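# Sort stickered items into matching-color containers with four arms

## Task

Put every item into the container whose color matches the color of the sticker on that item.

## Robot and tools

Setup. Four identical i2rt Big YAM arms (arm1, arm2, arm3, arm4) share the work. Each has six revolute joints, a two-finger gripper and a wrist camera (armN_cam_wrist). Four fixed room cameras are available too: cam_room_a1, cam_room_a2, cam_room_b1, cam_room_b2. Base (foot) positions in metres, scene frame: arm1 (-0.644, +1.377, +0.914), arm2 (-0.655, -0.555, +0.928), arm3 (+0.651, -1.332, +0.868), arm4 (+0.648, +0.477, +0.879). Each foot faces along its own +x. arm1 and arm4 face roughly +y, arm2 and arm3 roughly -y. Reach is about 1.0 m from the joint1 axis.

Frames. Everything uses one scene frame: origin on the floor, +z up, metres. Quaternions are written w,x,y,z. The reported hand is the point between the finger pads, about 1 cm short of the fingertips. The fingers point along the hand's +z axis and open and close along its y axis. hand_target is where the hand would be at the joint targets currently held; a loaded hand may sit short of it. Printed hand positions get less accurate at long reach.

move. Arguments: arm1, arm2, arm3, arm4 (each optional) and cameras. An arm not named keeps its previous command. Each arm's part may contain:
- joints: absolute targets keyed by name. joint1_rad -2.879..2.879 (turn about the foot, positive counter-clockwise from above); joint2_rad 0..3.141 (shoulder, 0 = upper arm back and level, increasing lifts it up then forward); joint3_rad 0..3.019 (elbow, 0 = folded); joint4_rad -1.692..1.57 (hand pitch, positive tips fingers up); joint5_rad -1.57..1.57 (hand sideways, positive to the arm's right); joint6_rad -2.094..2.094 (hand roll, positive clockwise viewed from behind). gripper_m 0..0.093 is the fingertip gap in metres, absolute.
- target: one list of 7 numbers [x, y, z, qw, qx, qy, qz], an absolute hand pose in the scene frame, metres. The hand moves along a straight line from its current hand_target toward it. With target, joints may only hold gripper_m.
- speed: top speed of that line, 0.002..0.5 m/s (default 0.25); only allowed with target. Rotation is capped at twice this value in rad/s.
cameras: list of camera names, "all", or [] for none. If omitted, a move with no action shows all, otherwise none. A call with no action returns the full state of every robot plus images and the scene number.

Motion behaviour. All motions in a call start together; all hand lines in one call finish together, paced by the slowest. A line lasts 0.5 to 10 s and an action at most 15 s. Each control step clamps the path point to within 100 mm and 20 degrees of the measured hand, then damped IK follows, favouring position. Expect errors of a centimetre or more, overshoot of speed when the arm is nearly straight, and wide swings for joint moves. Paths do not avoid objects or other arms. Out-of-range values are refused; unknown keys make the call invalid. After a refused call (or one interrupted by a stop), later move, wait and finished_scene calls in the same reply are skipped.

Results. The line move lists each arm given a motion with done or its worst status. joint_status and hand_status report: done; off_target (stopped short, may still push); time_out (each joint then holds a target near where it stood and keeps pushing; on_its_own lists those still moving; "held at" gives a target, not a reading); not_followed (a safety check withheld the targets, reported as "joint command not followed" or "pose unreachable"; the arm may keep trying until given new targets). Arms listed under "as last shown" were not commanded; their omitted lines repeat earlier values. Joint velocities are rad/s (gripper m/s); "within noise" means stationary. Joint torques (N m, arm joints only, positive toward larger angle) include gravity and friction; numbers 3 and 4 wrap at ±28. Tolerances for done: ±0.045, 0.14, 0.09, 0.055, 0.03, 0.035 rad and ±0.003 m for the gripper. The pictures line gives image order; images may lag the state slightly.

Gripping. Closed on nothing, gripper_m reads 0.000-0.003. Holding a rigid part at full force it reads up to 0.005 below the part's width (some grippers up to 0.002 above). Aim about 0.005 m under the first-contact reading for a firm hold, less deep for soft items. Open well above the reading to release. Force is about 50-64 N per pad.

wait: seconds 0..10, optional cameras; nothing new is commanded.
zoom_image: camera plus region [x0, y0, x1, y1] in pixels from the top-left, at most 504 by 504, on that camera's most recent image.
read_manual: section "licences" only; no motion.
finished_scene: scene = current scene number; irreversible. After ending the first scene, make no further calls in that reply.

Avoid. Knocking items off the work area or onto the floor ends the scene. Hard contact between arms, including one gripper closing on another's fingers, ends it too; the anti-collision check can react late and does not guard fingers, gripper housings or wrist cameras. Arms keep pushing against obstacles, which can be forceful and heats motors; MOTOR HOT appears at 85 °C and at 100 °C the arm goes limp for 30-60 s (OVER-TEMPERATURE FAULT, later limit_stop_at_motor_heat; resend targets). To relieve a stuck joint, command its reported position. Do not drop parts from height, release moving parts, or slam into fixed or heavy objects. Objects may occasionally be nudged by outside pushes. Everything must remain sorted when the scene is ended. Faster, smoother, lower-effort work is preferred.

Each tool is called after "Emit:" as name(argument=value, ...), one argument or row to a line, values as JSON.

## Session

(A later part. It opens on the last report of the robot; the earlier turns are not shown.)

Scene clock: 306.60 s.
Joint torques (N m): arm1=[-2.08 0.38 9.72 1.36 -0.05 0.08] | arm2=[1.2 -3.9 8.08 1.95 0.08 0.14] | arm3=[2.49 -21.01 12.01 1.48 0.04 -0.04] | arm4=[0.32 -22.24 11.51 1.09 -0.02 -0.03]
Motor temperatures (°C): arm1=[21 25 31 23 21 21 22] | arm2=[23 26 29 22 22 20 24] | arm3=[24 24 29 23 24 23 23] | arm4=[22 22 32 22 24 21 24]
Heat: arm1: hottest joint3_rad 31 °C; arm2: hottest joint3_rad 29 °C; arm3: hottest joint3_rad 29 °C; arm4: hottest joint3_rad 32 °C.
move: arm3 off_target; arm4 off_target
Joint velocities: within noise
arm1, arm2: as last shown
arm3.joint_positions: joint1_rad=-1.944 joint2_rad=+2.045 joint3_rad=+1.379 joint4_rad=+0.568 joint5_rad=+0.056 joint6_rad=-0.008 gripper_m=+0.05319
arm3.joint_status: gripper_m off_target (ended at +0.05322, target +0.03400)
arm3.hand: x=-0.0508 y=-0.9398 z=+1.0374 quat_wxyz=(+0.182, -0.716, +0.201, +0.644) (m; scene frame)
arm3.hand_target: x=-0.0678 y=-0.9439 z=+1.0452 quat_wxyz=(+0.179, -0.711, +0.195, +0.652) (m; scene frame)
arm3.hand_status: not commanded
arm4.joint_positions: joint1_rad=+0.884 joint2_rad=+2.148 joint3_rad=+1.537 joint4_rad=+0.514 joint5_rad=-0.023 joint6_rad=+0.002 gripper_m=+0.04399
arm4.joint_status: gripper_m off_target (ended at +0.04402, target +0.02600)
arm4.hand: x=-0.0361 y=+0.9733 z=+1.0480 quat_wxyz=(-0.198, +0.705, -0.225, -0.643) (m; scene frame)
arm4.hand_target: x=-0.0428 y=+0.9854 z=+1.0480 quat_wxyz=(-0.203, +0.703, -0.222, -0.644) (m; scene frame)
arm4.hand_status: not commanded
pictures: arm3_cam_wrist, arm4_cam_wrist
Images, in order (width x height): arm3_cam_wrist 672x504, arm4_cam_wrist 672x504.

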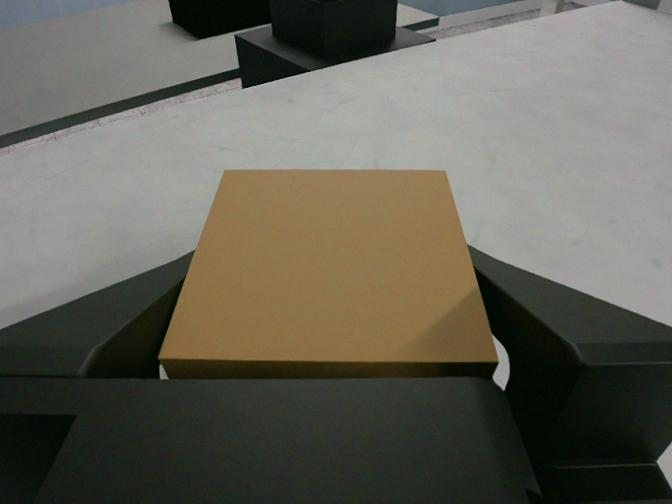

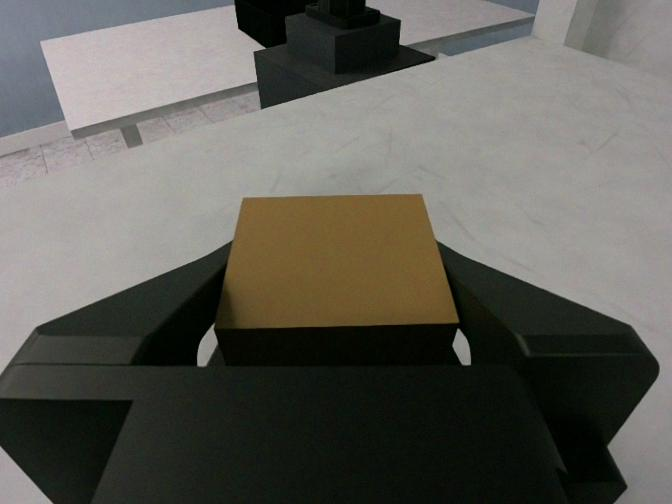

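Emit:
move(
  arm4={"target":[-0.02,0.955,1.13,0.2032,-0.7032,0.2217,0.6443],"speed":0.12},
  arm3={"target":[-0.03,-0.955,1.13,0.1788,-0.711,0.1952,0.6515],"speed":0.12},
)

Emit:
move(
  arm4={"target":[0.36,0.68,1.16,0.2032,-0.7032,0.2217,0.6443],"speed":0.25},
  arm3={"target":[0.35,-1.155,1.16,0.1788,-0.711,0.1952,0.6515],"speed":0.25},
  cameras=["arm3_cam_wrist","arm4_cam_wrist"],
)

Emit:
move(
  arm4={"joints":{"joint2_rad":0.6,"joint3_rad":1.3,"joint4_rad":-1.0,"joint5_rad":0,"joint6_rad":0}},
  arm3={"joints":{"joint2_rad":0.6,"joint3_rad":1.3,"joint4_rad":-1.0,"joint5_rad":0,"joint6_rad":0}},
)

Emit:
move(
  arm4={"joints":{"joint1_rad":-1.65}},
  arm3={"joints":{"joint1_rad":1.62}},
  cameras=["arm3_cam_wrist","arm4_cam_wrist"],
)

Scene clock: 318.03 s.
Joint torques (N m): arm1=[-1.44 -0.21 9.78 1.32 -0.02 0.06] | arm2=[1.08 -3.78 8.12 1.95 0.07 0.16] | arm3=[1.79 -21.95 8.55 1.77 -0.1 -0.05] | arm4=[1.61 -23.71 8.81 1.29 0.21 -0.04]
Motor temperatures (°C): arm1=[21 25 31 23 21 21 22] | arm2=[23 26 29 22 22 20 24] | arm3=[24 25 30 23 24 23 24] | arm4=[22 23 34 22 24 21 25]
Heat: arm1: hottest joint3_rad 31 °C; arm2: hottest joint3_rad 29 °C; arm3: hottest joint3_rad 30 °C; arm4: hottest joint3_rad 34 °C.
move: arm3 done; arm4 done
Joint velocities: within noise
arm1, arm2: as last shown
arm3.joint_positions: joint1_rad=-1.944 joint2_rad=+1.869 joint3_rad=+1.355 joint4_rad=+0.431 joint5_rad=+0.049 joint6_rad=-0.008 gripper_m=+0.05319
arm3.joint_status: not commanded
arm3.hand: x=-0.0298 y=-0.9512 z=+1.1260 quat_wxyz=(+0.181, -0.711, +0.198, +0.650) (m; scene frame)
arm3.hand_target: x=-0.0300 y=-0.9550 z=+1.1300 quat_wxyz=(+0.179, -0.711, +0.195, +0.651) (m; scene frame)
arm3.hand_status: done (0.005 m and 0.4 deg from the pose sent, 0.096 m and 1.3 deg at the start)
arm4.joint_positions: joint1_rad=+0.886 joint2_rad=+1.995 joint3_rad=+1.497 joint4_rad=+0.405 joint5_rad=-0.013 joint6_rad=+0.002 gripper_m=+0.04399
arm4.joint_status: not commanded
arm4.hand: x=-0.0172 y=+0.9600 z=+1.1227 quat_wxyz=(-0.201, +0.703, -0.227, -0.643) (m; scene frame)
arm4.hand_target: x=-0.0199 y=+0.9552 z=+1.1300 quat_wxyz=(-0.203, +0.703, -0.222, -0.644) (m; scene frame)
arm4.hand_status: done (0.009 m and 0.6 deg from the pose sent, 0.086 m and 0.8 deg at the start)
pictures: none

Scene clock: 320.70 s.
Joint torques (N m): arm1=[-1.67 -0.15 9.68 1.36 -0.02 0.06] | arm2=[1.2 -3.72 8.1 1.98 0.07 0.15] | arm3=[0.73 0.09 9.88 1.69 -0.1 -0.06] | arm4=[1.32 -0.03 10.1 1.26 0.21 -0.01]
Motor temperatures (°C): arm1=[21 25 31 23 21 21 22] | arm2=[23 26 29 22 22 20 24] | arm3=[24 25 30 23 24 23 24] | arm4=[22 23 34 22 24 21 25]
Heat: arm1: hottest joint3_rad 31 °C; arm2: hottest joint3_rad 29 °C; arm3: hottest joint3_rad 30 °C; arm4: hottest joint3_rad 34 °C.
move: arm3 done; arm4 done
Joint velocities: within noise
arm1, arm2: as last shown
arm3.joint_positions: joint1_rad=-1.944 joint2_rad=+0.493 joint3_rad=+0.351 joint4_rad=+0.070 joint5_rad=+0.036 joint6_rad=-0.008 gripper_m=+0.05319
arm3.joint_status: not commanded
arm3.hand: x=+0.3493 y=-1.1575 z=+1.1620 quat_wxyz=(+0.177, -0.709, +0.193, +0.654) (m; scene frame)
arm3.hand_target: x=+0.3500 y=-1.1551 z=+1.1599 quat_wxyz=(+0.179, -0.711, +0.195, +0.651) (m; scene frame)
arm3.hand_status: done (0.003 m and 0.5 deg from the pose sent, 0.432 m and 0.4 deg at the start)
arm4.joint_positions: joint1_rad=+0.902 joint2_rad=+0.533 joint3_rad=+0.317 joint4_rad=+0.135 joint5_rad=+0.003 joint6_rad=+0.002 gripper_m=+0.04399
arm4.joint_status: not commanded
arm4.hand: x=+0.3628 y=+0.6806 z=+1.1592 quat_wxyz=(-0.203, +0.699, -0.225, -0.647) (m; scene frame)
arm4.hand_target: x=+0.3601 y=+0.6800 z=+1.1601 quat_wxyz=(-0.203, +0.703, -0.222, -0.644) (m; scene frame)
arm4.hand_status: done (0.003 m and 0.7 deg from the pose sent, 0.471 m and 0.6 deg at the start)
pictures: arm3_cam_wrist, arm4_cam_wrist
Images, in order (width x height): arm3_cam_wrist 672x504, arm4_cam_wrist 672x504.

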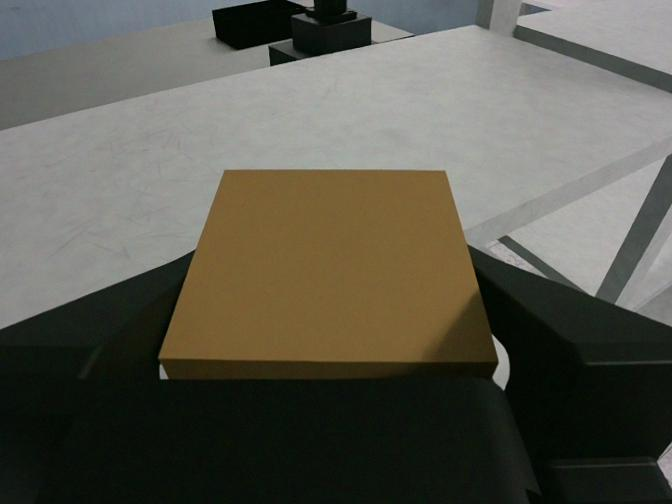

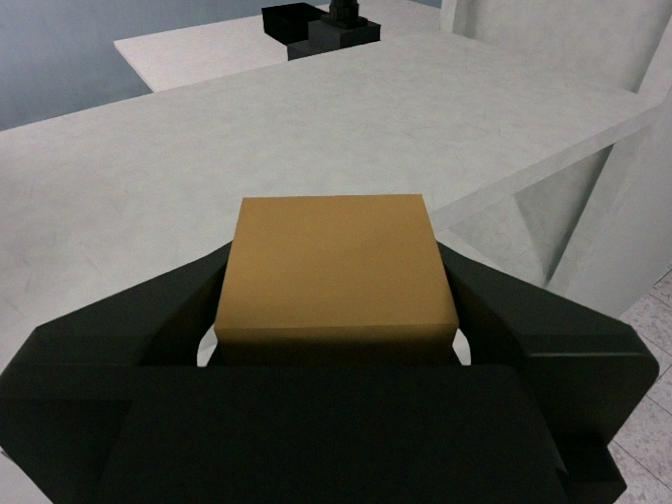

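Scene clock: 322.30 s.
Joint torques (N m): arm1=[-1.79 0.44 9.77 1.33 -0.05 0.04] | arm2=[1.08 -3.84 8.09 1.95 0.08 0.15] | arm3=[0.73 0.97 12.25 1.68 -0.09 0.02] | arm4=[0.85 0.5 10.96 1.16 -0.05 0.02]
Motor temperatures (°C): arm1=[21 25 31 23 21 21 22] | arm2=[23 26 29 22 22 20 24] | arm3=[24 25 30 23 24 23 24] | arm4=[22 23 34 22 24 21 25]
Heat: arm1: hottest joint3_rad 31 °C; arm2: hottest joint3_rad 29 °C; arm3: hottest joint3_rad 30 °C; arm4: hottest joint3_rad 34 °C.
move: arm3 done; arm4 done
Joint velocities: within noise
arm1, arm2: as last shown
arm3.joint_positions: joint1_rad=-1.944 joint2_rad=+0.596 joint3_rad=+1.255 joint4_rad=-0.997 joint5_rad=+0.002 joint6_rad=-0.007 gripper_m=+0.05319
arm3.joint_status: all done
arm3.hand: x=+0.4019 y=-1.1892 z=+1.4161 quat_wxyz=(+0.139, -0.793, +0.201, +0.558) (m; scene frame)
arm3.hand_target: x=+0.4078 y=-1.1899 z=+1.4384 quat_wxyz=(+0.142, -0.781, +0.204, +0.573) (m; scene frame)
arm3.hand_status: not commanded
arm4.joint_positions: joint1_rad=+0.902 joint2_rad=+0.599 joint3_rad=+1.258 joint4_rad=-0.991 joint5_rad=+0.003 joint6_rad=+0.002 gripper_m=+0.04399
arm4.joint_status: all done
arm4.hand: x=+0.4187 y=+0.6433 z=+1.4327 quat_wxyz=(-0.174, +0.775, -0.248, -0.555) (m; scene frame)
arm4.hand_target: x=+0.4231 y=+0.6370 z=+1.4528 quat_wxyz=(-0.175, +0.767, -0.241, -0.568) (m; scene frame)
arm4.hand_status: not commanded
pictures: none

Scene clock: 324.83 s.
Joint torques (N m): arm1=[-1.55 -0.09 9.7 1.36 -0.05 0.02] | arm2=[1.2 -3.78 8.09 1.96 0.08 0.15] | arm3=[2.02 0.56 12.23 1.69 0.11 0] | arm4=[0.32 0.56 10.86 1.1 0.06 0.04]
Motor temperatures (°C): arm1=[21 25 31 23 21 21 22] | arm2=[23 26 29 22 22 20 24] | arm3=[24 25 30 23 24 23 24] | arm4=[22 23 35 22 24 21 25]
Heat: arm1: hottest joint3_rad 31 °C; arm2: hottest joint3_rad 29 °C; arm3: hottest joint3_rad 30 °C; arm4: hottest joint3_rad 35 °C.
move: arm3 done; arm4 done
Joint velocities: within noise
arm1.joint_positions: joint1_rad=-2.249 joint2_rad=+0.826 joint3_rad=+0.126 joint4_rad=+0.635 joint5_rad=+0.000 joint6_rad=+0.006 gripper_m=+0.06196
arm1.joint_status: not commanded
arm1.hand: x=-0.3501 y=+1.1734 z=+1.1016 quat_wxyz=(-0.647, -0.220, -0.701, +0.204) (m; scene frame)
arm1.hand_target: x=-0.3500 y=+1.1740 z=+1.1001 quat_wxyz=(-0.645, -0.220, -0.703, +0.202) (m; scene frame)
arm1.hand_status: not commanded
arm2.joint_positions: joint1_rad=+0.918 joint2_rad=+0.930 joint3_rad=+0.113 joint4_rad=+0.753 joint5_rad=+0.005 joint6_rad=-0.011 gripper_m=+0.07193
arm2.joint_status: not commanded
arm2.hand: x=-0.3475 y=-0.7404 z=+1.1082 quat_wxyz=(-0.658, -0.192, -0.704, +0.185) (m; scene frame)
arm2.hand_target: x=-0.3501 y=-0.7371 z=+1.1000 quat_wxyz=(-0.651, -0.196, -0.711, +0.180) (m; scene frame)
arm2.hand_status: not commanded
arm3.joint_positions: joint1_rad=+1.609 joint2_rad=+0.604 joint3_rad=+1.255 joint4_rad=-0.997 joint5_rad=-0.002 joint6_rad=-0.006 gripper_m=+0.05325
arm3.joint_status: all done
arm3.hand: x=+0.9355 y=-1.3478 z=+1.4167 quat_wxyz=(-0.575, -0.027, -0.817, +0.030) (m; scene frame)
arm3.hand_target: x=+0.9265 y=-1.3441 z=+1.4411 quat_wxyz=(-0.594, -0.025, -0.804, +0.027) (m; scene frame)
arm3.hand_status: not commanded
arm4.joint_positions: joint1_rad=-1.647 joint2_rad=+0.599 joint3_rad=+1.258 joint4_rad=-0.991 joint5_rad=+0.001 joint6_rad=+0.002 gripper_m=+0.04406
arm4.joint_status: all done
arm4.hand: x=+0.9344 y=+0.4731 z=+1.4308 quat_wxyz=(-0.578, -0.008, -0.816, +0.007) (m; scene frame)
arm4.hand_target: x=+0.9273 y=+0.4726 z=+1.4509 quat_wxyz=(-0.592, -0.008, -0.806, +0.008) (m; scene frame)
arm4.hand_status: not commanded
pictures: arm3_cam_wrist, arm4_cam_wrist
Images, in order (width x height): arm3_cam_wrist 672x504, arm4_cam_wrist 672x504.

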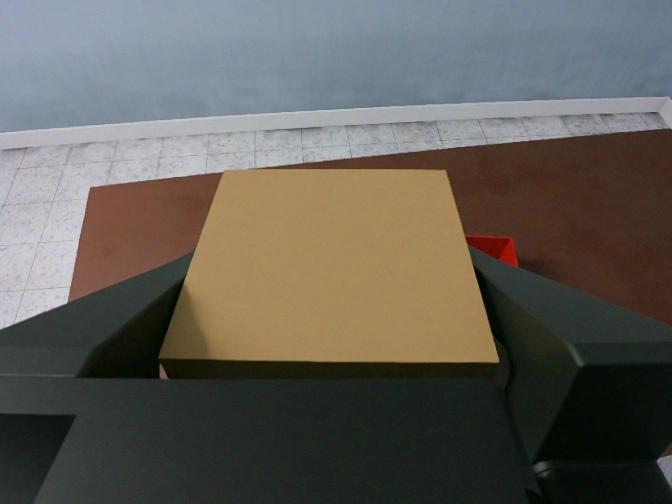

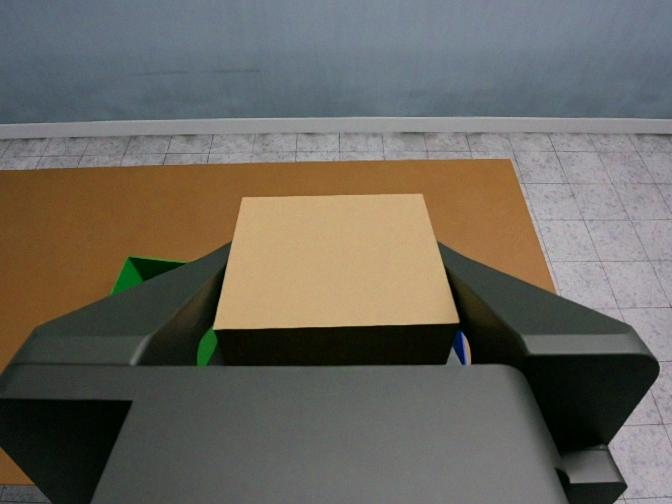

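Emit:
move(
  arm3={"target":[1.175,-1.287,1.0,0,0,1,0]},
  arm4={"target":[1.12,0.343,1.0,0,0,1,0]},
  cameras=["arm3_cam_wrist","arm4_cam_wrist"],
)

Scene clock: 335.67 s.
Joint torques (N m): arm1=[-1.85 0.79 9.65 1.46 -0.05 0.02] | arm2=[1.08 -3.72 8.12 1.96 0.08 0.15] | arm3=[1.96 -19.37 12.22 -0.51 -0.05 -0.01] | arm4=[0.44 -16.03 10.93 -0.34 0.19 -0.07]
Motor temperatures (°C): arm1=[21 25 31 23 21 21 22] | arm2=[23 25 29 22 22 20 23] | arm3=[24 25 30 23 24 23 24] | arm4=[22 23 36 22 24 21 26]
Heat: arm1: hottest joint3_rad 31 °C; arm2: hottest joint3_rad 29 °C; arm3: hottest joint3_rad 30 °C; arm4: hottest joint3_rad 36 °C.
move: arm3 off_target; arm4 off_target
Joint velocities: within noise
arm1, arm2: as last shown
arm3.joint_positions: joint1_rad=+1.755 joint2_rad=+1.770 joint3_rad=+1.415 joint4_rad=-1.272 joint5_rad=-0.012 joint6_rad=+0.073 gripper_m=+0.05325
arm3.joint_status: not commanded
arm3.hand: x=+1.1572 y=-1.2961 z=+0.9755 quat_wxyz=(+0.028, -0.005, -1.000, +0.003) (m; scene frame)
arm3.hand_target: x=+1.1736 y=-1.2870 z=+1.0002 quat_wxyz=(+0.000, +0.000, -1.000, +0.000) (m; scene frame)
arm3.hand_status: off_target (0.032 m and 3.3 deg from the pose sent, 0.485 m and 70.4 deg at the start)
arm4.joint_positions: joint1_rad=-1.899 joint2_rad=+1.677 joint3_rad=+1.282 joint4_rad=-1.211 joint5_rad=-0.008 joint6_rad=-0.264 gripper_m=+0.04406
arm4.joint_status: not commanded
arm4.hand: x=+1.1046 y=+0.3515 z=+0.9824 quat_wxyz=(+0.018, -0.004, -1.000, -0.007) (m; scene frame)
arm4.hand_target: x=+1.1191 y=+0.3433 z=+1.0002 quat_wxyz=(+0.000, +0.000, -1.000, +0.000) (m; scene frame)
arm4.hand_status: off_target (0.025 m and 2.3 deg from the pose sent, 0.487 m and 70.7 deg at the start)
pictures: arm3_cam_wrist, arm4_cam_wrist
Images, in order (width x height): arm3_cam_wrist 672x504, arm4_cam_wrist 672x504.

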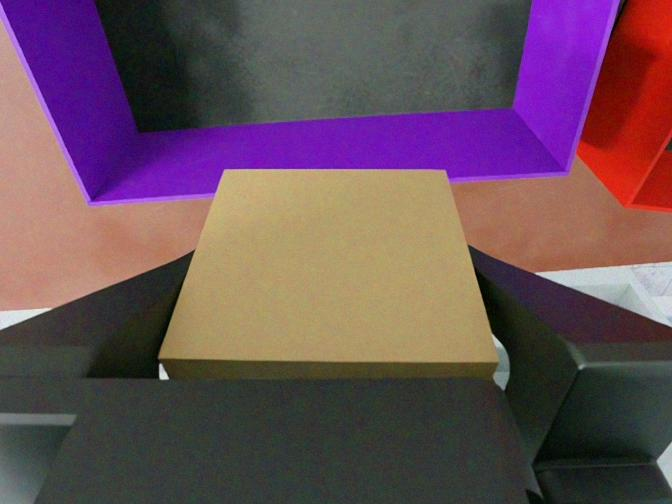

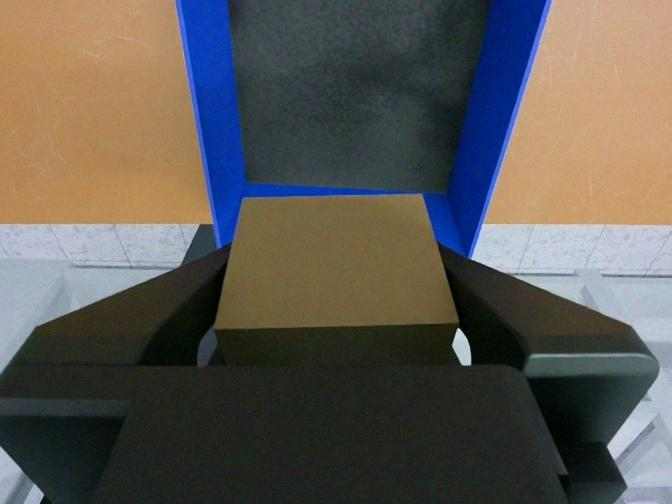

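Emit:
move(
  arm3={"target":[1.195,-1.282,0.86,0,0,1,0],"speed":0.2},
  arm4={"target":[1.125,0.337,0.86,0,0,1,0],"speed":0.2},
  cameras=["arm3_cam_wrist","arm4_cam_wrist"],
)

Scene clock: 345.40 s.
Joint torques (N m): arm1=[-1.61 0.5 9.83 1.24 -0.06 0.06] | arm2=[1.26 -3.78 8.08 1.94 0.08 0.14] | arm3=[2.14 -20.84 7.17 0.27 -0.02 0.03] | arm4=[-0.15 -17.38 6.78 0.38 0.16 -0.1]
Motor temperatures (°C): arm1=[21 25 31 23 21 21 22] | arm2=[23 25 29 22 22 20 23] | arm3=[24 25 31 23 24 23 24] | arm4=[22 24 35 22 24 21 26]
Heat: arm1: hottest joint3_rad 31 °C; arm2: hottest joint3_rad 29 °C; arm3: hottest joint3_rad 31 °C; arm4: hottest joint3_rad 35 °C.
move: arm3 done; arm4 done
Joint velocities: within noise
arm1, arm2: as last shown
arm3.joint_positions: joint1_rad=+1.765 joint2_rad=+1.972 joint3_rad=+1.369 joint4_rad=-0.986 joint5_rad=-0.012 joint6_rad=+0.079 gripper_m=+0.05325
arm3.joint_status: not commanded
arm3.hand: x=+1.1917 y=-1.2903 z=+0.8556 quat_wxyz=(+0.009, -0.003, -1.000, +0.001) (m; scene frame)
arm3.hand_target: x=+1.1949 y=-1.2821 z=+0.8600 quat_wxyz=(+0.000, +0.000, -1.000, +0.000) (m; scene frame)
arm3.hand_status: done (0.010 m and 1.1 deg from the pose sent, 0.122 m and 3.3 deg at the start)
arm4.joint_positions: joint1_rad=-1.906 joint2_rad=+1.870 joint3_rad=+1.186 joint4_rad=-0.897 joint5_rad=-0.007 joint6_rad=-0.272 gripper_m=+0.04406
arm4.joint_status: not commanded
arm4.hand: x=+1.1207 y=+0.3426 z=+0.8603 quat_wxyz=(+0.006, -0.004, -1.000, -0.003) (m; scene frame)
arm4.hand_target: x=+1.1249 y=+0.3369 z=+0.8600 quat_wxyz=(+0.000, +0.000, -1.000, +0.000) (m; scene frame)
arm4.hand_status: done (0.007 m and 0.9 deg from the pose sent, 0.125 m and 2.3 deg at the start)
pictures: arm3_cam_wrist, arm4_cam_wrist
Images, in order (width x height): arm3_cam_wrist 672x504, arm4_cam_wrist 672x504.

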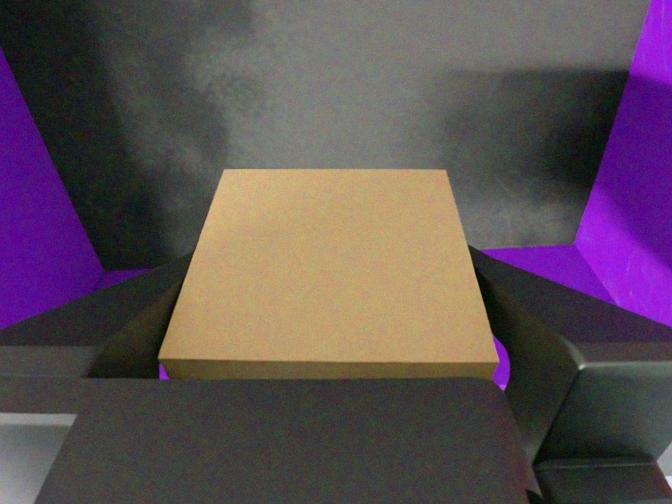

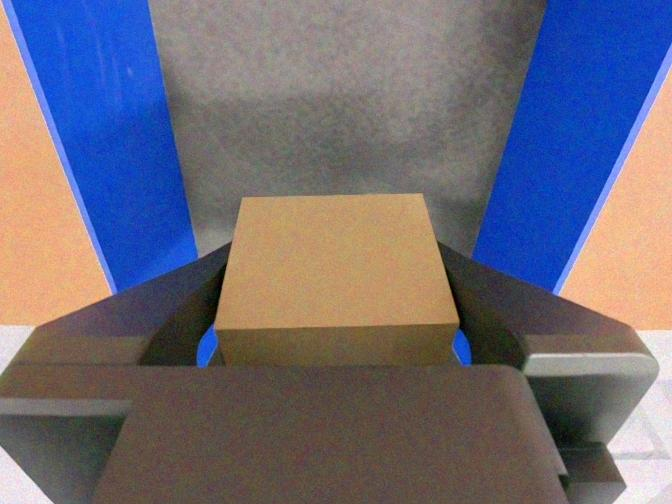

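Emit:
move(
  arm3={"target":[1.195,-1.282,0.80,0,0,1,0],"speed":0.12},
  arm4={"target":[1.13,0.337,0.80,0,0,1,0],"speed":0.12},
)

Emit:
move(
  arm3={"target":[1.195,-1.282,0.78,0,0,1,0],"speed":0.06},
  arm4={"target":[1.13,0.337,0.78,0,0,1,0],"speed":0.06},
)

Emit:
move(
  arm3={"target":[1.195,-1.282,0.768,0,0,1,0],"speed":0.05},
  arm4={"target":[1.13,0.337,0.768,0,0,1,0],"speed":0.05},
  cameras=["arm3_cam_wrist","arm4_cam_wrist"],
)

Scene clock: 354.10 s.
Joint torques (N m): arm1=[-1.38 0.09 9.68 1.51 -0.04 0.04] | arm2=[1.08 -3.78 8.08 1.95 0.07 0.15] | arm3=[2.08 -20.89 6.41 0.27 -0.03 0.03] | arm4=[0.73 -17.96 6 0.38 0.18 -0.03]
Motor temperatures (°C): arm1=[21 25 31 23 21 21 22] | arm2=[23 25 30 22 22 20 23] | arm3=[24 26 30 23 24 23 24] | arm4=[22 24 34 22 24 21 26]
Heat: arm1: hottest joint3_rad 31 °C; arm2: hottest joint3_rad 30 °C; arm3: hottest joint3_rad 30 °C; arm4: hottest joint3_rad 34 °C.
move: arm3 done; arm4 done
Joint velocities: within noise
arm1, arm2: as last shown
arm3.joint_positions: joint1_rad=+1.766 joint2_rad=+2.062 joint3_rad=+1.337 joint4_rad=-0.858 joint5_rad=-0.012 joint6_rad=+0.081 gripper_m=+0.05325
arm3.joint_status: not commanded
arm3.hand: x=+1.1928 y=-1.2906 z=+0.7989 quat_wxyz=(+0.006, -0.004, -1.000, +0.001) (m; scene frame)
arm3.hand_target: x=+1.1949 y=-1.2820 z=+0.8000 quat_wxyz=(+0.000, +0.000, -1.000, +0.000) (m; scene frame)
arm3.hand_status: done (0.009 m and 0.8 deg from the pose sent, 0.056 m and 1.1 deg at the start)
arm4.joint_positions: joint1_rad=-1.906 joint2_rad=+1.983 joint3_rad=+1.175 joint4_rad=-0.766 joint5_rad=-0.007 joint6_rad=-0.272 gripper_m=+0.04406
arm4.joint_status: not commanded
arm4.hand: x=+1.1272 y=+0.3405 z=+0.8033 quat_wxyz=(+0.003, -0.004, -1.000, -0.002) (m; scene frame)
arm4.hand_target: x=+1.1298 y=+0.3370 z=+0.7999 quat_wxyz=(+0.000, +0.000, -1.000, +0.000) (m; scene frame)
arm4.hand_status: done (0.006 m and 0.6 deg from the pose sent, 0.061 m and 0.9 deg at the start)
pictures: none

Scene clock: 355.10 s.
Joint torques (N m): arm1=[-1.55 -0.21 9.8 1.48 -0.03 0.06] | arm2=[1.2 -3.72 8.06 1.94 0.07 0.15] | arm3=[1.9 -19.9 5.83 0.39 -0.03 0.02] | arm4=[0.15 -17.14 5.6 0.51 0.19 -0.06]
Motor temperatures (°C): arm1=[21 25 31 23 21 21 22] | arm2=[23 25 30 22 22 20 23] | arm3=[24 26 30 23 24 23 24] | arm4=[22 24 34 22 24 21 26]
Heat: arm1: hottest joint3_rad 31 °C; arm2: hottest joint3_rad 30 °C; arm3: hottest joint3_rad 30 °C; arm4: hottest joint3_rad 34 °C.
move: arm3 off_target; arm4 done
Joint velocities: within noise
arm1, arm2: as last shown
arm3.joint_positions: joint1_rad=+1.766 joint2_rad=+2.085 joint3_rad=+1.337 joint4_rad=-0.819 joint5_rad=-0.012 joint6_rad=+0.081 gripper_m=+0.05325
arm3.joint_status: not commanded
arm3.hand: x=+1.1976 y=-1.2902 z=+0.7865 quat_wxyz=(-0.002, -0.003, -1.000, +0.001) (m; scene frame)
arm3.hand_target: x=+1.1949 y=-1.2820 z=+0.7800 quat_wxyz=(+0.000, +0.000, -1.000, +0.000) (m; scene frame)
arm3.hand_status: off_target (0.011 m and 0.5 deg from the pose sent, 0.021 m and 0.8 deg at the start)
arm4.joint_positions: joint1_rad=-1.906 joint2_rad=+2.012 joint3_rad=+1.175 joint4_rad=-0.723 joint5_rad=-0.007 joint6_rad=-0.272 gripper_m=+0.04406
arm4.joint_status: not commanded
arm4.hand: x=+1.1316 y=+0.3392 z=+0.7895 quat_wxyz=(-0.004, -0.004, -1.000, +0.000) (m; scene frame)
arm4.hand_target: x=+1.1297 y=+0.3370 z=+0.7801 quat_wxyz=(+0.000, +0.000, -1.000, +0.000) (m; scene frame)
arm4.hand_status: done (0.010 m and 0.6 deg from the pose sent, 0.024 m and 0.6 deg at the start)
pictures: none

Scene clock: 356.07 s.
Joint torques (N m): arm1=[-1.26 0.03 9.65 1.44 -0.08 0.04] | arm2=[1.14 -3.78 8.08 1.99 0.08 0.15] | arm3=[2.08 -19.9 5.53 0.4 -0.02 0.03] | arm4=[0.15 -17.14 5.37 0.46 0.15 -0.07]
Motor temperatures (°C): arm1=[21 24 31 23 21 21 22] | arm2=[23 25 30 22 22 20 23] | arm3=[24 26 30 23 24 23 24] | arm4=[22 24 34 22 24 21 26]
Heat: arm1: hottest joint3_rad 31 °C; arm2: hottest joint3_rad 30 °C; arm3: hottest joint3_rad 30 °C; arm4: hottest joint3_rad 34 °C.
move: arm3 off_target; arm4 off_target
Joint velocities: within noise
arm1, arm2: as last shown
arm3.joint_positions: joint1_rad=+1.766 joint2_rad=+2.106 joint3_rad=+1.337 joint4_rad=-0.794 joint5_rad=-0.012 joint6_rad=+0.082 gripper_m=+0.05325
arm3.joint_status: not commanded
arm3.hand: x=+1.1993 y=-1.2902 z=+0.7759 quat_wxyz=(-0.004, -0.004, -1.000, +0.000) (m; scene frame)
arm3.hand_target: x=+1.1949 y=-1.2822 z=+0.7682 quat_wxyz=(+0.000, +0.000, -1.000, +0.000) (m; scene frame)
arm3.hand_status: off_target (0.012 m and 0.6 deg from the pose sent, 0.021 m and 0.5 deg at the start)
arm4.joint_positions: joint1_rad=-1.906 joint2_rad=+2.035 joint3_rad=+1.175 joint4_rad=-0.697 joint5_rad=-0.007 joint6_rad=-0.272 gripper_m=+0.04406
arm4.joint_status: not commanded
arm4.hand: x=+1.1328 y=+0.3388 z=+0.7787 quat_wxyz=(-0.005, -0.004, -1.000, +0.000) (m; scene frame)
arm4.hand_target: x=+1.1297 y=+0.3370 z=+0.7682 quat_wxyz=(+0.000, +0.000, -1.000, +0.000) (m; scene frame)
arm4.hand_status: off_target (0.011 m and 0.7 deg from the pose sent, 0.022 m and 0.6 deg at the start)
pictures: arm3_cam_wrist, arm4_cam_wrist
Images, in order (width x height): arm3_cam_wrist 672x504, arm4_cam_wrist 672x504.

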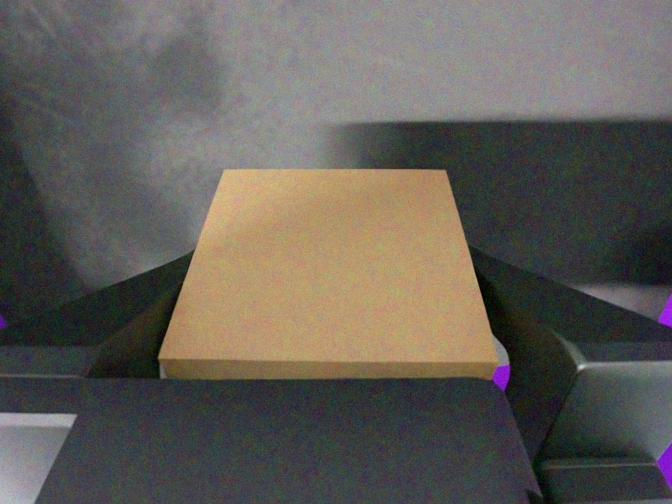

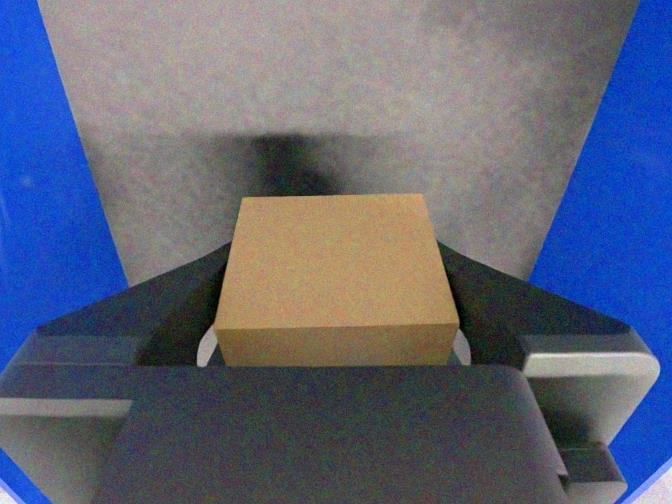

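Continue stepping until stall.

Emit:
move(
  arm3={"target":[1.19,-1.282,0.757,0,0,1,0],"speed":0.05},
  arm4={"target":[1.127,0.337,0.757,0,0,1,0],"speed":0.05},
)

Emit:
move(
  arm3={"target":[1.19,-1.282,0.747,0,0,1,0],"speed":0.05},
  arm4={"target":[1.127,0.337,0.747,0,0,1,0],"speed":0.05},
)

Emit:
move(
  arm3={"target":[1.19,-1.282,0.738,0,0,1,0],"speed":0.05},
  arm4={"target":[1.127,0.337,0.738,0,0,1,0],"speed":0.05},
  cameras=["arm3_cam_wrist","arm4_cam_wrist"],
)

Scene clock: 362.80 s.
Joint torques (N m): arm1=[-1.79 0.79 9.72 1.35 0 0.01] | arm2=[1.14 -3.84 8.09 1.95 0.07 0.15] | arm3=[2.08 -19.49 5.57 0.38 -0.02 0.03] | arm4=[0.26 -16.97 5.15 0.5 0.14 -0.09]
Motor temperatures (°C): arm1=[21 24 31 23 21 21 22] | arm2=[23 25 30 22 22 20 23] | arm3=[24 26 30 23 24 23 24] | arm4=[22 24 33 22 24 21 26]
Heat: arm1: hottest joint3_rad 31 °C; arm2: hottest joint3_rad 30 °C; arm3: hottest joint3_rad 30 °C; arm4: hottest joint3_rad 33 °C.
move: arm3 off_target; arm4 off_target
Joint velocities: within noise
arm1, arm2: as last shown
arm3.joint_positions: joint1_rad=+1.768 joint2_rad=+2.116 joint3_rad=+1.315 joint4_rad=-0.764 joint5_rad=-0.012 joint6_rad=+0.083 gripper_m=+0.05325
arm3.joint_status: not commanded
arm3.hand: x=+1.1932 y=-1.2900 z=+0.7644 quat_wxyz=(-0.003, -0.003, -1.000, +0.000) (m; scene frame)
arm3.hand_target: x=+1.1898 y=-1.2821 z=+0.7570 quat_wxyz=(+0.000, +0.000, -1.000, +0.000) (m; scene frame)
arm3.hand_status: off_target (0.011 m and 0.5 deg from the pose sent, 0.023 m and 0.6 deg at the start)
arm4.joint_positions: joint1_rad=-1.906 joint2_rad=+2.053 joint3_rad=+1.165 joint4_rad=-0.669 joint5_rad=-0.007 joint6_rad=-0.272 gripper_m=+0.04406
arm4.joint_status: not commanded
arm4.hand: x=+1.1300 y=+0.3395 z=+0.7676 quat_wxyz=(-0.005, -0.004, -1.000, +0.000) (m; scene frame)
arm4.hand_target: x=+1.1267 y=+0.3371 z=+0.7572 quat_wxyz=(+0.000, +0.000, -1.000, +0.000) (m; scene frame)
arm4.hand_status: off_target (0.011 m and 0.7 deg from the pose sent, 0.023 m and 0.7 deg at the start)
pictures: none

Scene clock: 363.77 s.
Joint torques (N m): arm1=[-1.55 0.21 9.65 1.46 -0.04 0.06] | arm2=[1.2 -3.84 8.09 1.95 0.07 0.14] | arm3=[2.26 -19.84 5.46 0.35 -0.01 0.03] | arm4=[0.67 -16.91 5.14 0.43 0.16 -0.04]
Motor temperatures (°C): arm1=[21 24 31 23 21 21 22] | arm2=[23 25 30 22 22 20 23] | arm3=[24 26 29 23 24 23 24] | arm4=[22 24 33 22 24 21 26]
Heat: arm1: hottest joint3_rad 31 °C; arm2: hottest joint3_rad 30 °C; arm3: hottest joint3_rad 29 °C; arm4: hottest joint3_rad 33 °C.
move: arm3 off_target; arm4 off_target
Joint velocities: within noise
arm1, arm2: as last shown
arm3.joint_positions: joint1_rad=+1.768 joint2_rad=+2.136 joint3_rad=+1.315 joint4_rad=-0.745 joint5_rad=-0.012 joint6_rad=+0.083 gripper_m=+0.05325
arm3.joint_status: not commanded
arm3.hand: x=+1.1932 y=-1.2902 z=+0.7541 quat_wxyz=(-0.003, -0.004, -1.000, +0.000) (m; scene frame)
arm3.hand_target: x=+1.1898 y=-1.2821 z=+0.7470 quat_wxyz=(+0.000, +0.000, -1.000, +0.000) (m; scene frame)
arm3.hand_status: off_target (0.011 m and 0.5 deg from the pose sent, 0.020 m and 0.6 deg at the start)
arm4.joint_positions: joint1_rad=-1.906 joint2_rad=+2.074 joint3_rad=+1.165 joint4_rad=-0.649 joint5_rad=-0.007 joint6_rad=-0.272 gripper_m=+0.04406
arm4.joint_status: not commanded
arm4.hand: x=+1.1299 y=+0.3395 z=+0.7576 quat_wxyz=(-0.005, -0.004, -1.000, +0.000) (m; scene frame)
arm4.hand_target: x=+1.1267 y=+0.3370 z=+0.7473 quat_wxyz=(+0.000, +0.000, -1.000, +0.000) (m; scene frame)
arm4.hand_status: off_target (0.011 m and 0.7 deg from the pose sent, 0.021 m and 0.7 deg at the start)
pictures: none

Scene clock: 364.73 s.
Joint torques (N m): arm1=[-1.85 0.56 9.74 1.37 -0.03 0] | arm2=[1.2 -3.72 8.09 1.94 0.07 0.15] | arm3=[1.9 -19.72 5.41 0.38 -0.01 0.02] | arm4=[-0.21 -17.03 4.97 0.43 0.17 -0.06]
Motor temperatures (°C): arm1=[21 24 31 23 21 21 22] | arm2=[23 25 30 22 22 20 23] | arm3=[24 26 29 23 24 23 24] | arm4=[22 24 33 22 24 21 26]
Heat: arm1: hottest joint3_rad 31 °C; arm2: hottest joint3_rad 30 °C; arm3: hottest joint3_rad 29 °C; arm4: hottest joint3_rad 33 °C.
move: arm3 off_target; arm4 off_target
Joint velocities: within noise
arm1.joint_positions: joint1_rad=-2.249 joint2_rad=+0.826 joint3_rad=+0.126 joint4_rad=+0.635 joint5_rad=+0.000 joint6_rad=+0.006 gripper_m=+0.06196
arm1.joint_status: not commanded
arm1.hand: x=-0.3501 y=+1.1734 z=+1.1016 quat_wxyz=(-0.647, -0.220, -0.701, +0.204) (m; scene frame)
arm1.hand_target: x=-0.3500 y=+1.1740 z=+1.1001 quat_wxyz=(-0.645, -0.220, -0.703, +0.202) (m; scene frame)
arm1.hand_status: not commanded
arm2.joint_positions: joint1_rad=+0.918 joint2_rad=+0.930 joint3_rad=+0.113 joint4_rad=+0.753 joint5_rad=+0.005 joint6_rad=-0.011 gripper_m=+0.07193
arm2.joint_status: not commanded
arm2.hand: x=-0.3475 y=-0.7404 z=+1.1082 quat_wxyz=(-0.658, -0.192, -0.704, +0.185) (m; scene frame)
arm2.hand_target: x=-0.3501 y=-0.7371 z=+1.1000 quat_wxyz=(-0.651, -0.196, -0.711, +0.180) (m; scene frame)
arm2.hand_status: not commanded
arm3.joint_positions: joint1_rad=+1.768 joint2_rad=+2.153 joint3_rad=+1.315 joint4_rad=-0.727 joint5_rad=-0.012 joint6_rad=+0.083 gripper_m=+0.05325
arm3.joint_status: not commanded
arm3.hand: x=+1.1931 y=-1.2901 z=+0.7451 quat_wxyz=(-0.003, -0.003, -1.000, +0.000) (m; scene frame)
arm3.hand_target: x=+1.1898 y=-1.2820 z=+0.7381 quat_wxyz=(+0.000, +0.000, -1.000, +0.000) (m; scene frame)
arm3.hand_status: off_target (0.011 m and 0.5 deg from the pose sent, 0.018 m and 0.5 deg at the start)
arm4.joint_positions: joint1_rad=-1.906 joint2_rad=+2.093 joint3_rad=+1.165 joint4_rad=-0.630 joint5_rad=-0.007 joint6_rad=-0.272 gripper_m=+0.04406
arm4.joint_status: not commanded
arm4.hand: x=+1.1294 y=+0.3396 z=+0.7483 quat_wxyz=(-0.004, -0.004, -1.000, +0.000) (m; scene frame)
arm4.hand_target: x=+1.1267 y=+0.3371 z=+0.7381 quat_wxyz=(+0.000, +0.000, -1.000, +0.000) (m; scene frame)
arm4.hand_status: off_target (0.011 m and 0.6 deg from the pose sent, 0.020 m and 0.7 deg at the start)
pictures: arm3_cam_wrist, arm4_cam_wrist
Images, in order (width x height): arm3_cam_wrist 672x504, arm4_cam_wrist 672x504.

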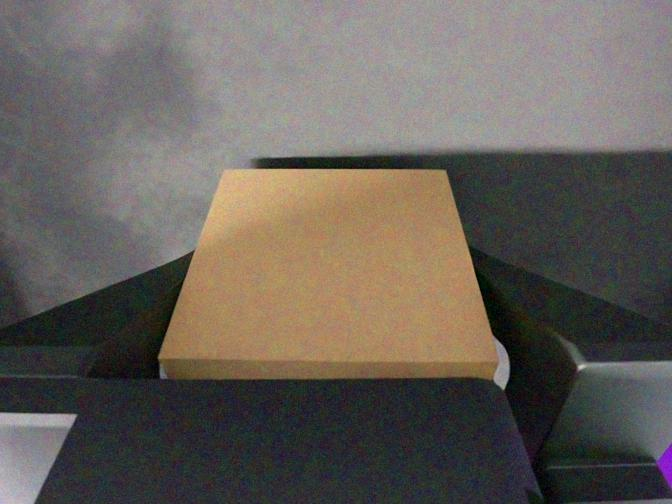

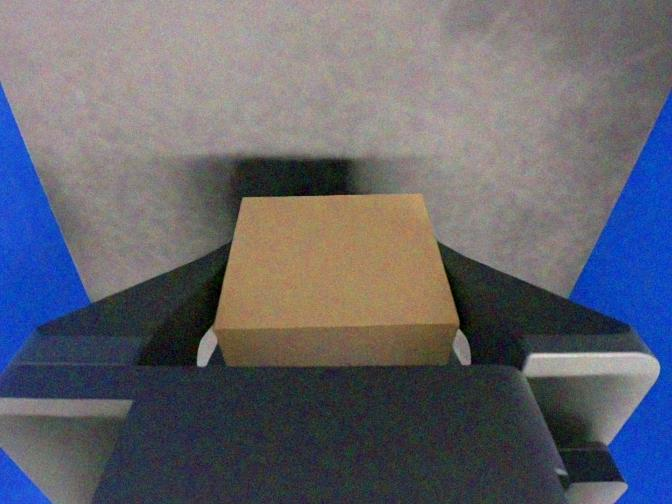

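Emit:
move(
  arm3={"target":[1.19,-1.282,0.729,0,0,1,0],"speed":0.05},
  arm4={"target":[1.127,0.337,0.726,0,0,1,0],"speed":0.05},
)

Emit:
move(
  arm3={"target":[1.19,-1.282,0.722,0,0,1,0],"speed":0.05},
  arm4={"target":[1.127,0.337,0.717,0,0,1,0],"speed":0.05},
  cameras=["arm3_cam_wrist","arm4_cam_wrist"],
)

Scene clock: 370.47 s.
Joint torques (N m): arm1=[-1.32 0.5 9.69 1.46 -0.07 0.03] | arm2=[1.2 -3.78 8.1 1.95 0.08 0.14] | arm3=[2.14 -18.61 5.38 0.64 -0.01 0.04] | arm4=[0.5 -17.32 5.04 0.4 0.15 -0.07]
Motor temperatures (°C): arm1=[21 24 31 23 21 21 22] | arm2=[23 25 30 22 22 20 23] | arm3=[24 26 29 23 24 23 24] | arm4=[22 24 32 22 24 21 26]
Heat: arm1: hottest joint3_rad 31 °C; arm2: hottest joint3_rad 30 °C; arm3: hottest joint3_rad 29 °C; arm4: hottest joint3_rad 32 °C.
move: arm3 off_target; arm4 done
Joint velocities: within noise
arm1, arm2: as last shown
arm3.joint_positions: joint1_rad=+1.768 joint2_rad=+2.157 joint3_rad=+1.315 joint4_rad=-0.716 joint5_rad=-0.012 joint6_rad=+0.083 gripper_m=+0.05325
arm3.joint_status: not commanded
arm3.hand: x=+1.1951 y=-1.2900 z=+0.7432 quat_wxyz=(-0.007, -0.003, -1.000, +0.000) (m; scene frame)
arm3.hand_target: x=+1.1896 y=-1.2822 z=+0.7294 quat_wxyz=(+0.000, +0.000, -1.000, +0.000) (m; scene frame)
arm3.hand_status: off_target (0.017 m and 0.9 deg from the pose sent, 0.018 m and 0.5 deg at the start)
arm4.joint_positions: joint1_rad=-1.906 joint2_rad=+2.120 joint3_rad=+1.165 joint4_rad=-0.606 joint5_rad=-0.007 joint6_rad=-0.272 gripper_m=+0.04406
arm4.joint_status: not commanded
arm4.hand: x=+1.1282 y=+0.3399 z=+0.7354 quat_wxyz=(-0.003, -0.004, -1.000, -0.001) (m; scene frame)
arm4.hand_target: x=+1.1267 y=+0.3370 z=+0.7261 quat_wxyz=(+0.000, +0.000, -1.000, +0.000) (m; scene frame)
arm4.hand_status: done (0.010 m and 0.5 deg from the pose sent, 0.023 m and 0.7 deg at the start)
pictures: none

Scene clock: 371.43 s.
Joint torques (N m): arm1=[-1.61 0.15 9.63 1.33 -0.04 0.05] | arm2=[1.2 -3.84 8.12 1.99 0.07 0.14] | arm3=[2.14 -17.55 5.39 0.8 0.03 0.03] | arm4=[0.73 -16.56 5.11 0.66 0.14 -0.08]
Motor temperatures (°C): arm1=[21 24 31 23 21 21 22] | arm2=[23 25 30 22 22 20 23] | arm3=[24 26 29 23 24 23 24] | arm4=[22 24 32 22 24 21 26]
Heat: arm1: hottest joint3_rad 31 °C; arm2: hottest joint3_rad 30 °C; arm3: hottest joint3_rad 29 °C; arm4: hottest joint3_rad 32 °C.
move: arm3 off_target; arm4 off_target
Joint velocities: within noise
arm1, arm2: as last shown
arm3.joint_positions: joint1_rad=+1.768 joint2_rad=+2.158 joint3_rad=+1.315 joint4_rad=-0.707 joint5_rad=-0.013 joint6_rad=+0.083 gripper_m=+0.05325
arm3.joint_status: not commanded
arm3.hand: x=+1.1970 y=-1.2897 z=+0.7428 quat_wxyz=(-0.011, -0.003, -1.000, -0.001) (m; scene frame)
arm3.hand_target: x=+1.1892 y=-1.2823 z=+0.7227 quat_wxyz=(+0.000, +0.000, -1.000, +0.000) (m; scene frame)
arm3.hand_status: off_target (0.023 m and 1.3 deg from the pose sent, 0.023 m and 0.9 deg at the start)
arm4.joint_positions: joint1_rad=-1.906 joint2_rad=+2.125 joint3_rad=+1.165 joint4_rad=-0.595 joint5_rad=-0.007 joint6_rad=-0.272 gripper_m=+0.04406
arm4.joint_status: not commanded
arm4.hand: x=+1.1296 y=+0.3395 z=+0.7332 quat_wxyz=(-0.006, -0.004, -1.000, +0.000) (m; scene frame)
arm4.hand_target: x=+1.1265 y=+0.3372 z=+0.7175 quat_wxyz=(+0.000, +0.000, -1.000, +0.000) (m; scene frame)
arm4.hand_status: off_target (0.017 m and 0.8 deg from the pose sent, 0.019 m and 0.5 deg at the start)
pictures: arm3_cam_wrist, arm4_cam_wrist
Images, in order (width x height): arm3_cam_wrist 672x504, arm4_cam_wrist 672x504.

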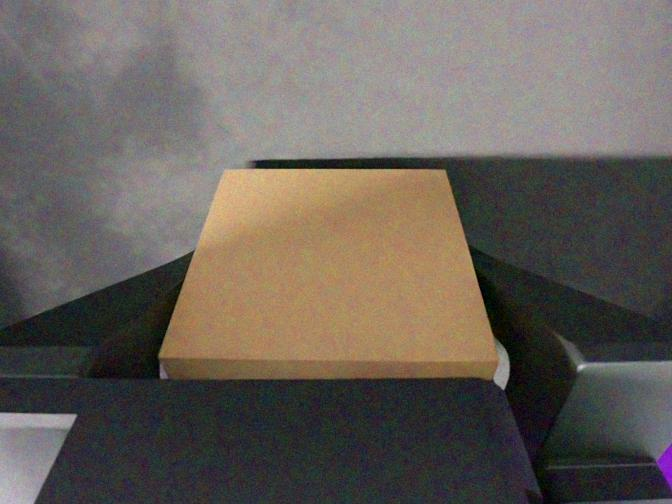

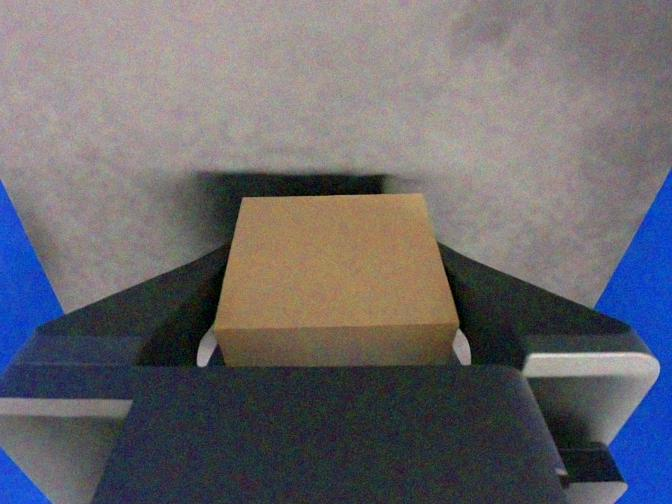

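Both stalled on the floor. Release, then lift.

Emit:
move(
  arm3={"target":[1.195,-1.283,0.738,0,0,1,0],"speed":0.05,"joints":{"gripper_m":0.07}},
  arm4={"target":[1.1285,0.338,0.729,0,0,1,0],"speed":0.05,"joints":{"gripper_m":0.062}},
)

Emit:
move(
  arm3={"target":[1.19,-1.285,0.98,0,0,1,0],"speed":0.15},
  arm4={"target":[1.125,0.339,0.98,0,0,1,0],"speed":0.15},
  cameras=["arm3_cam_wrist","arm4_cam_wrist","cam_room_a1","cam_room_a2"],
)

Scene clock: 376.07 s.
Joint torques (N m): arm1=[-1.49 0.15 9.61 1.4 -0.03 0.08] | arm2=[1.08 -3.78 8.08 1.96 0.07 0.15] | arm3=[1.85 -19.55 6.87 -0.54 0.01 0] | arm4=[1.03 -18.43 5.29 -0.16 0.13 -0.05]
Motor temperatures (°C): arm1=[21 24 31 23 21 21 22] | arm2=[23 25 30 22 22 20 23] | arm3=[24 26 29 23 24 23 24] | arm4=[22 24 31 22 24 21 26]
Heat: arm1: hottest joint3_rad 31 °C; arm2: hottest joint3_rad 30 °C; arm3: hottest joint3_rad 29 °C; arm4: hottest joint3_rad 31 °C.
move: arm3 done; arm4 done
Joint velocities: within noise
arm1, arm2: as last shown
arm3.joint_positions: joint1_rad=+1.768 joint2_rad=+2.158 joint3_rad=+1.315 joint4_rad=-0.714 joint5_rad=-0.013 joint6_rad=+0.084 gripper_m=+0.06995
arm3.joint_status: all done
arm3.hand: x=+1.1954 y=-1.2899 z=+0.7428 quat_wxyz=(-0.007, -0.004, -1.000, +0.000) (m; scene frame)
arm3.hand_target: x=+1.1949 y=-1.2830 z=+0.7381 quat_wxyz=(+0.000, +0.000, -1.000, +0.000) (m; scene frame)
arm3.hand_status: done (0.008 m and 0.9 deg from the pose sent, 0.009 m and 1.3 deg at the start)
arm4.joint_positions: joint1_rad=-1.906 joint2_rad=+2.125 joint3_rad=+1.165 joint4_rad=-0.595 joint5_rad=-0.007 joint6_rad=-0.272 gripper_m=+0.06191
arm4.joint_status: all done
arm4.hand: x=+1.1296 y=+0.3395 z=+0.7332 quat_wxyz=(-0.006, -0.004, -1.000, +0.000) (m; scene frame)
arm4.hand_target: x=+1.1284 y=+0.3380 z=+0.7291 quat_wxyz=(+0.000, +0.000, -1.000, +0.000) (m; scene frame)
arm4.hand_status: done (0.005 m and 0.8 deg from the pose sent, 0.005 m and 0.8 deg at the start)
pictures: none

Scene clock: 378.40 s.
Joint torques (N m): arm1=[-1.55 0.32 9.58 1.51 -0.08 0.04] | arm2=[1.14 -3.72 8.12 1.96 0.07 0.15] | arm3=[1.08 -19.19 11.54 -0.43 0.01 -0.09] | arm4=[0.21 -17.14 10 -0.34 0.18 -0.06]
Motor temperatures (°C): arm1=[21 24 31 23 21 21 22] | arm2=[23 25 30 22 22 20 23] | arm3=[24 26 29 23 24 23 24] | arm4=[22 24 31 22 24 21 26]
Heat: arm1: hottest joint3_rad 31 °C; arm2: hottest joint3_rad 30 °C; arm3: hottest joint3_rad 29 °C; arm4: hottest joint3_rad 31 °C.
move: arm3 off_target; arm4 off_target
Joint velocities: within noise
arm1, arm2: as last shown
arm3.joint_positions: joint1_rad=+1.768 joint2_rad=+1.818 joint3_rad=+1.445 joint4_rad=-1.239 joint5_rad=-0.013 joint6_rad=+0.084 gripper_m=+0.06995
arm3.joint_status: not commanded
arm3.hand: x=+1.1749 y=-1.2884 z=+0.9616 quat_wxyz=(+0.021, -0.004, -1.000, +0.002) (m; scene frame)
arm3.hand_target: x=+1.1892 y=-1.2850 z=+0.9802 quat_wxyz=(+0.000, +0.000, -1.000, +0.000) (m; scene frame)
arm3.hand_status: off_target (0.024 m and 2.4 deg from the pose sent, 0.237 m and 0.9 deg at the start)
arm4.joint_positions: joint1_rad=-1.906 joint2_rad=+1.717 joint3_rad=+1.281 joint4_rad=-1.166 joint5_rad=-0.007 joint6_rad=-0.272 gripper_m=+0.06192
arm4.joint_status: not commanded
arm4.hand: x=+1.1124 y=+0.3455 z=+0.9633 quat_wxyz=(+0.017, -0.004, -1.000, -0.006) (m; scene frame)
arm4.hand_target: x=+1.1244 y=+0.3391 z=+0.9802 quat_wxyz=(+0.000, +0.000, -1.000, +0.000) (m; scene frame)
arm4.hand_status: off_target (0.022 m and 2.1 deg from the pose sent, 0.247 m and 0.8 deg at the start)
pictures: arm3_cam_wrist, arm4_cam_wrist, cam_room_a1, cam_room_a2
Images, in order (width x height): arm3_cam_wrist 672x504, arm4_cam_wrist 672x504, cam_room_a1 672x504, cam_room_a2 672x504.

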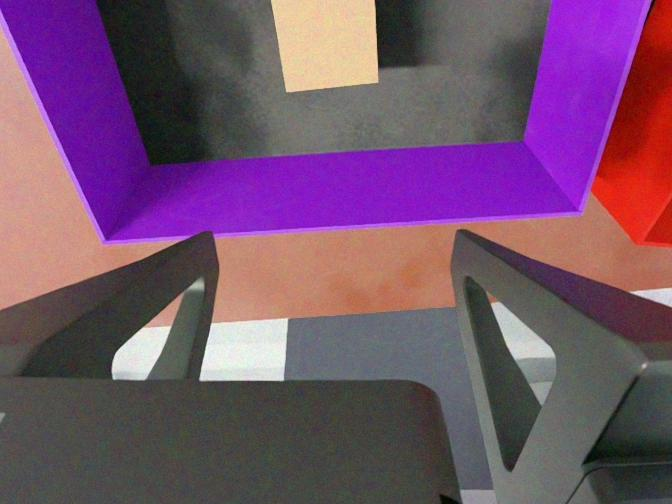

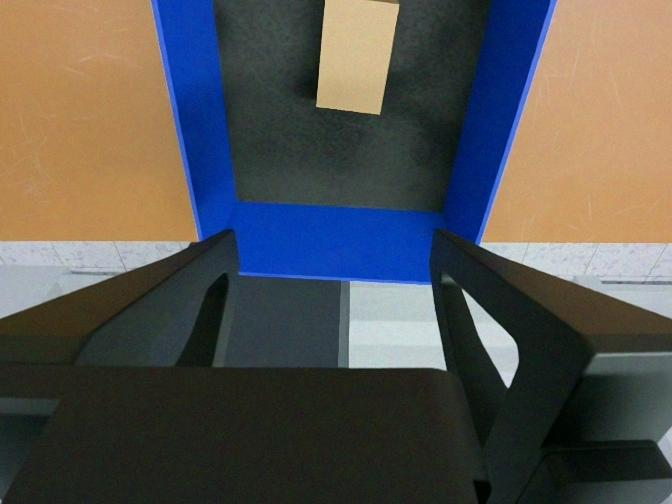

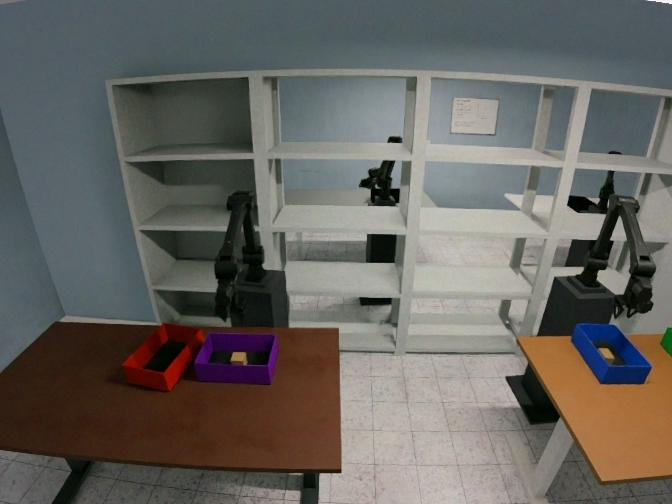

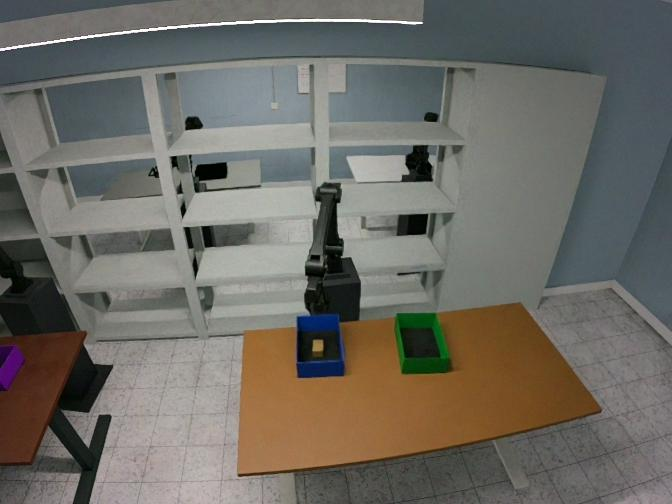

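Both in.

Emit:
finished_scene(
  scene=2,
)

The scene is finished: the task was done.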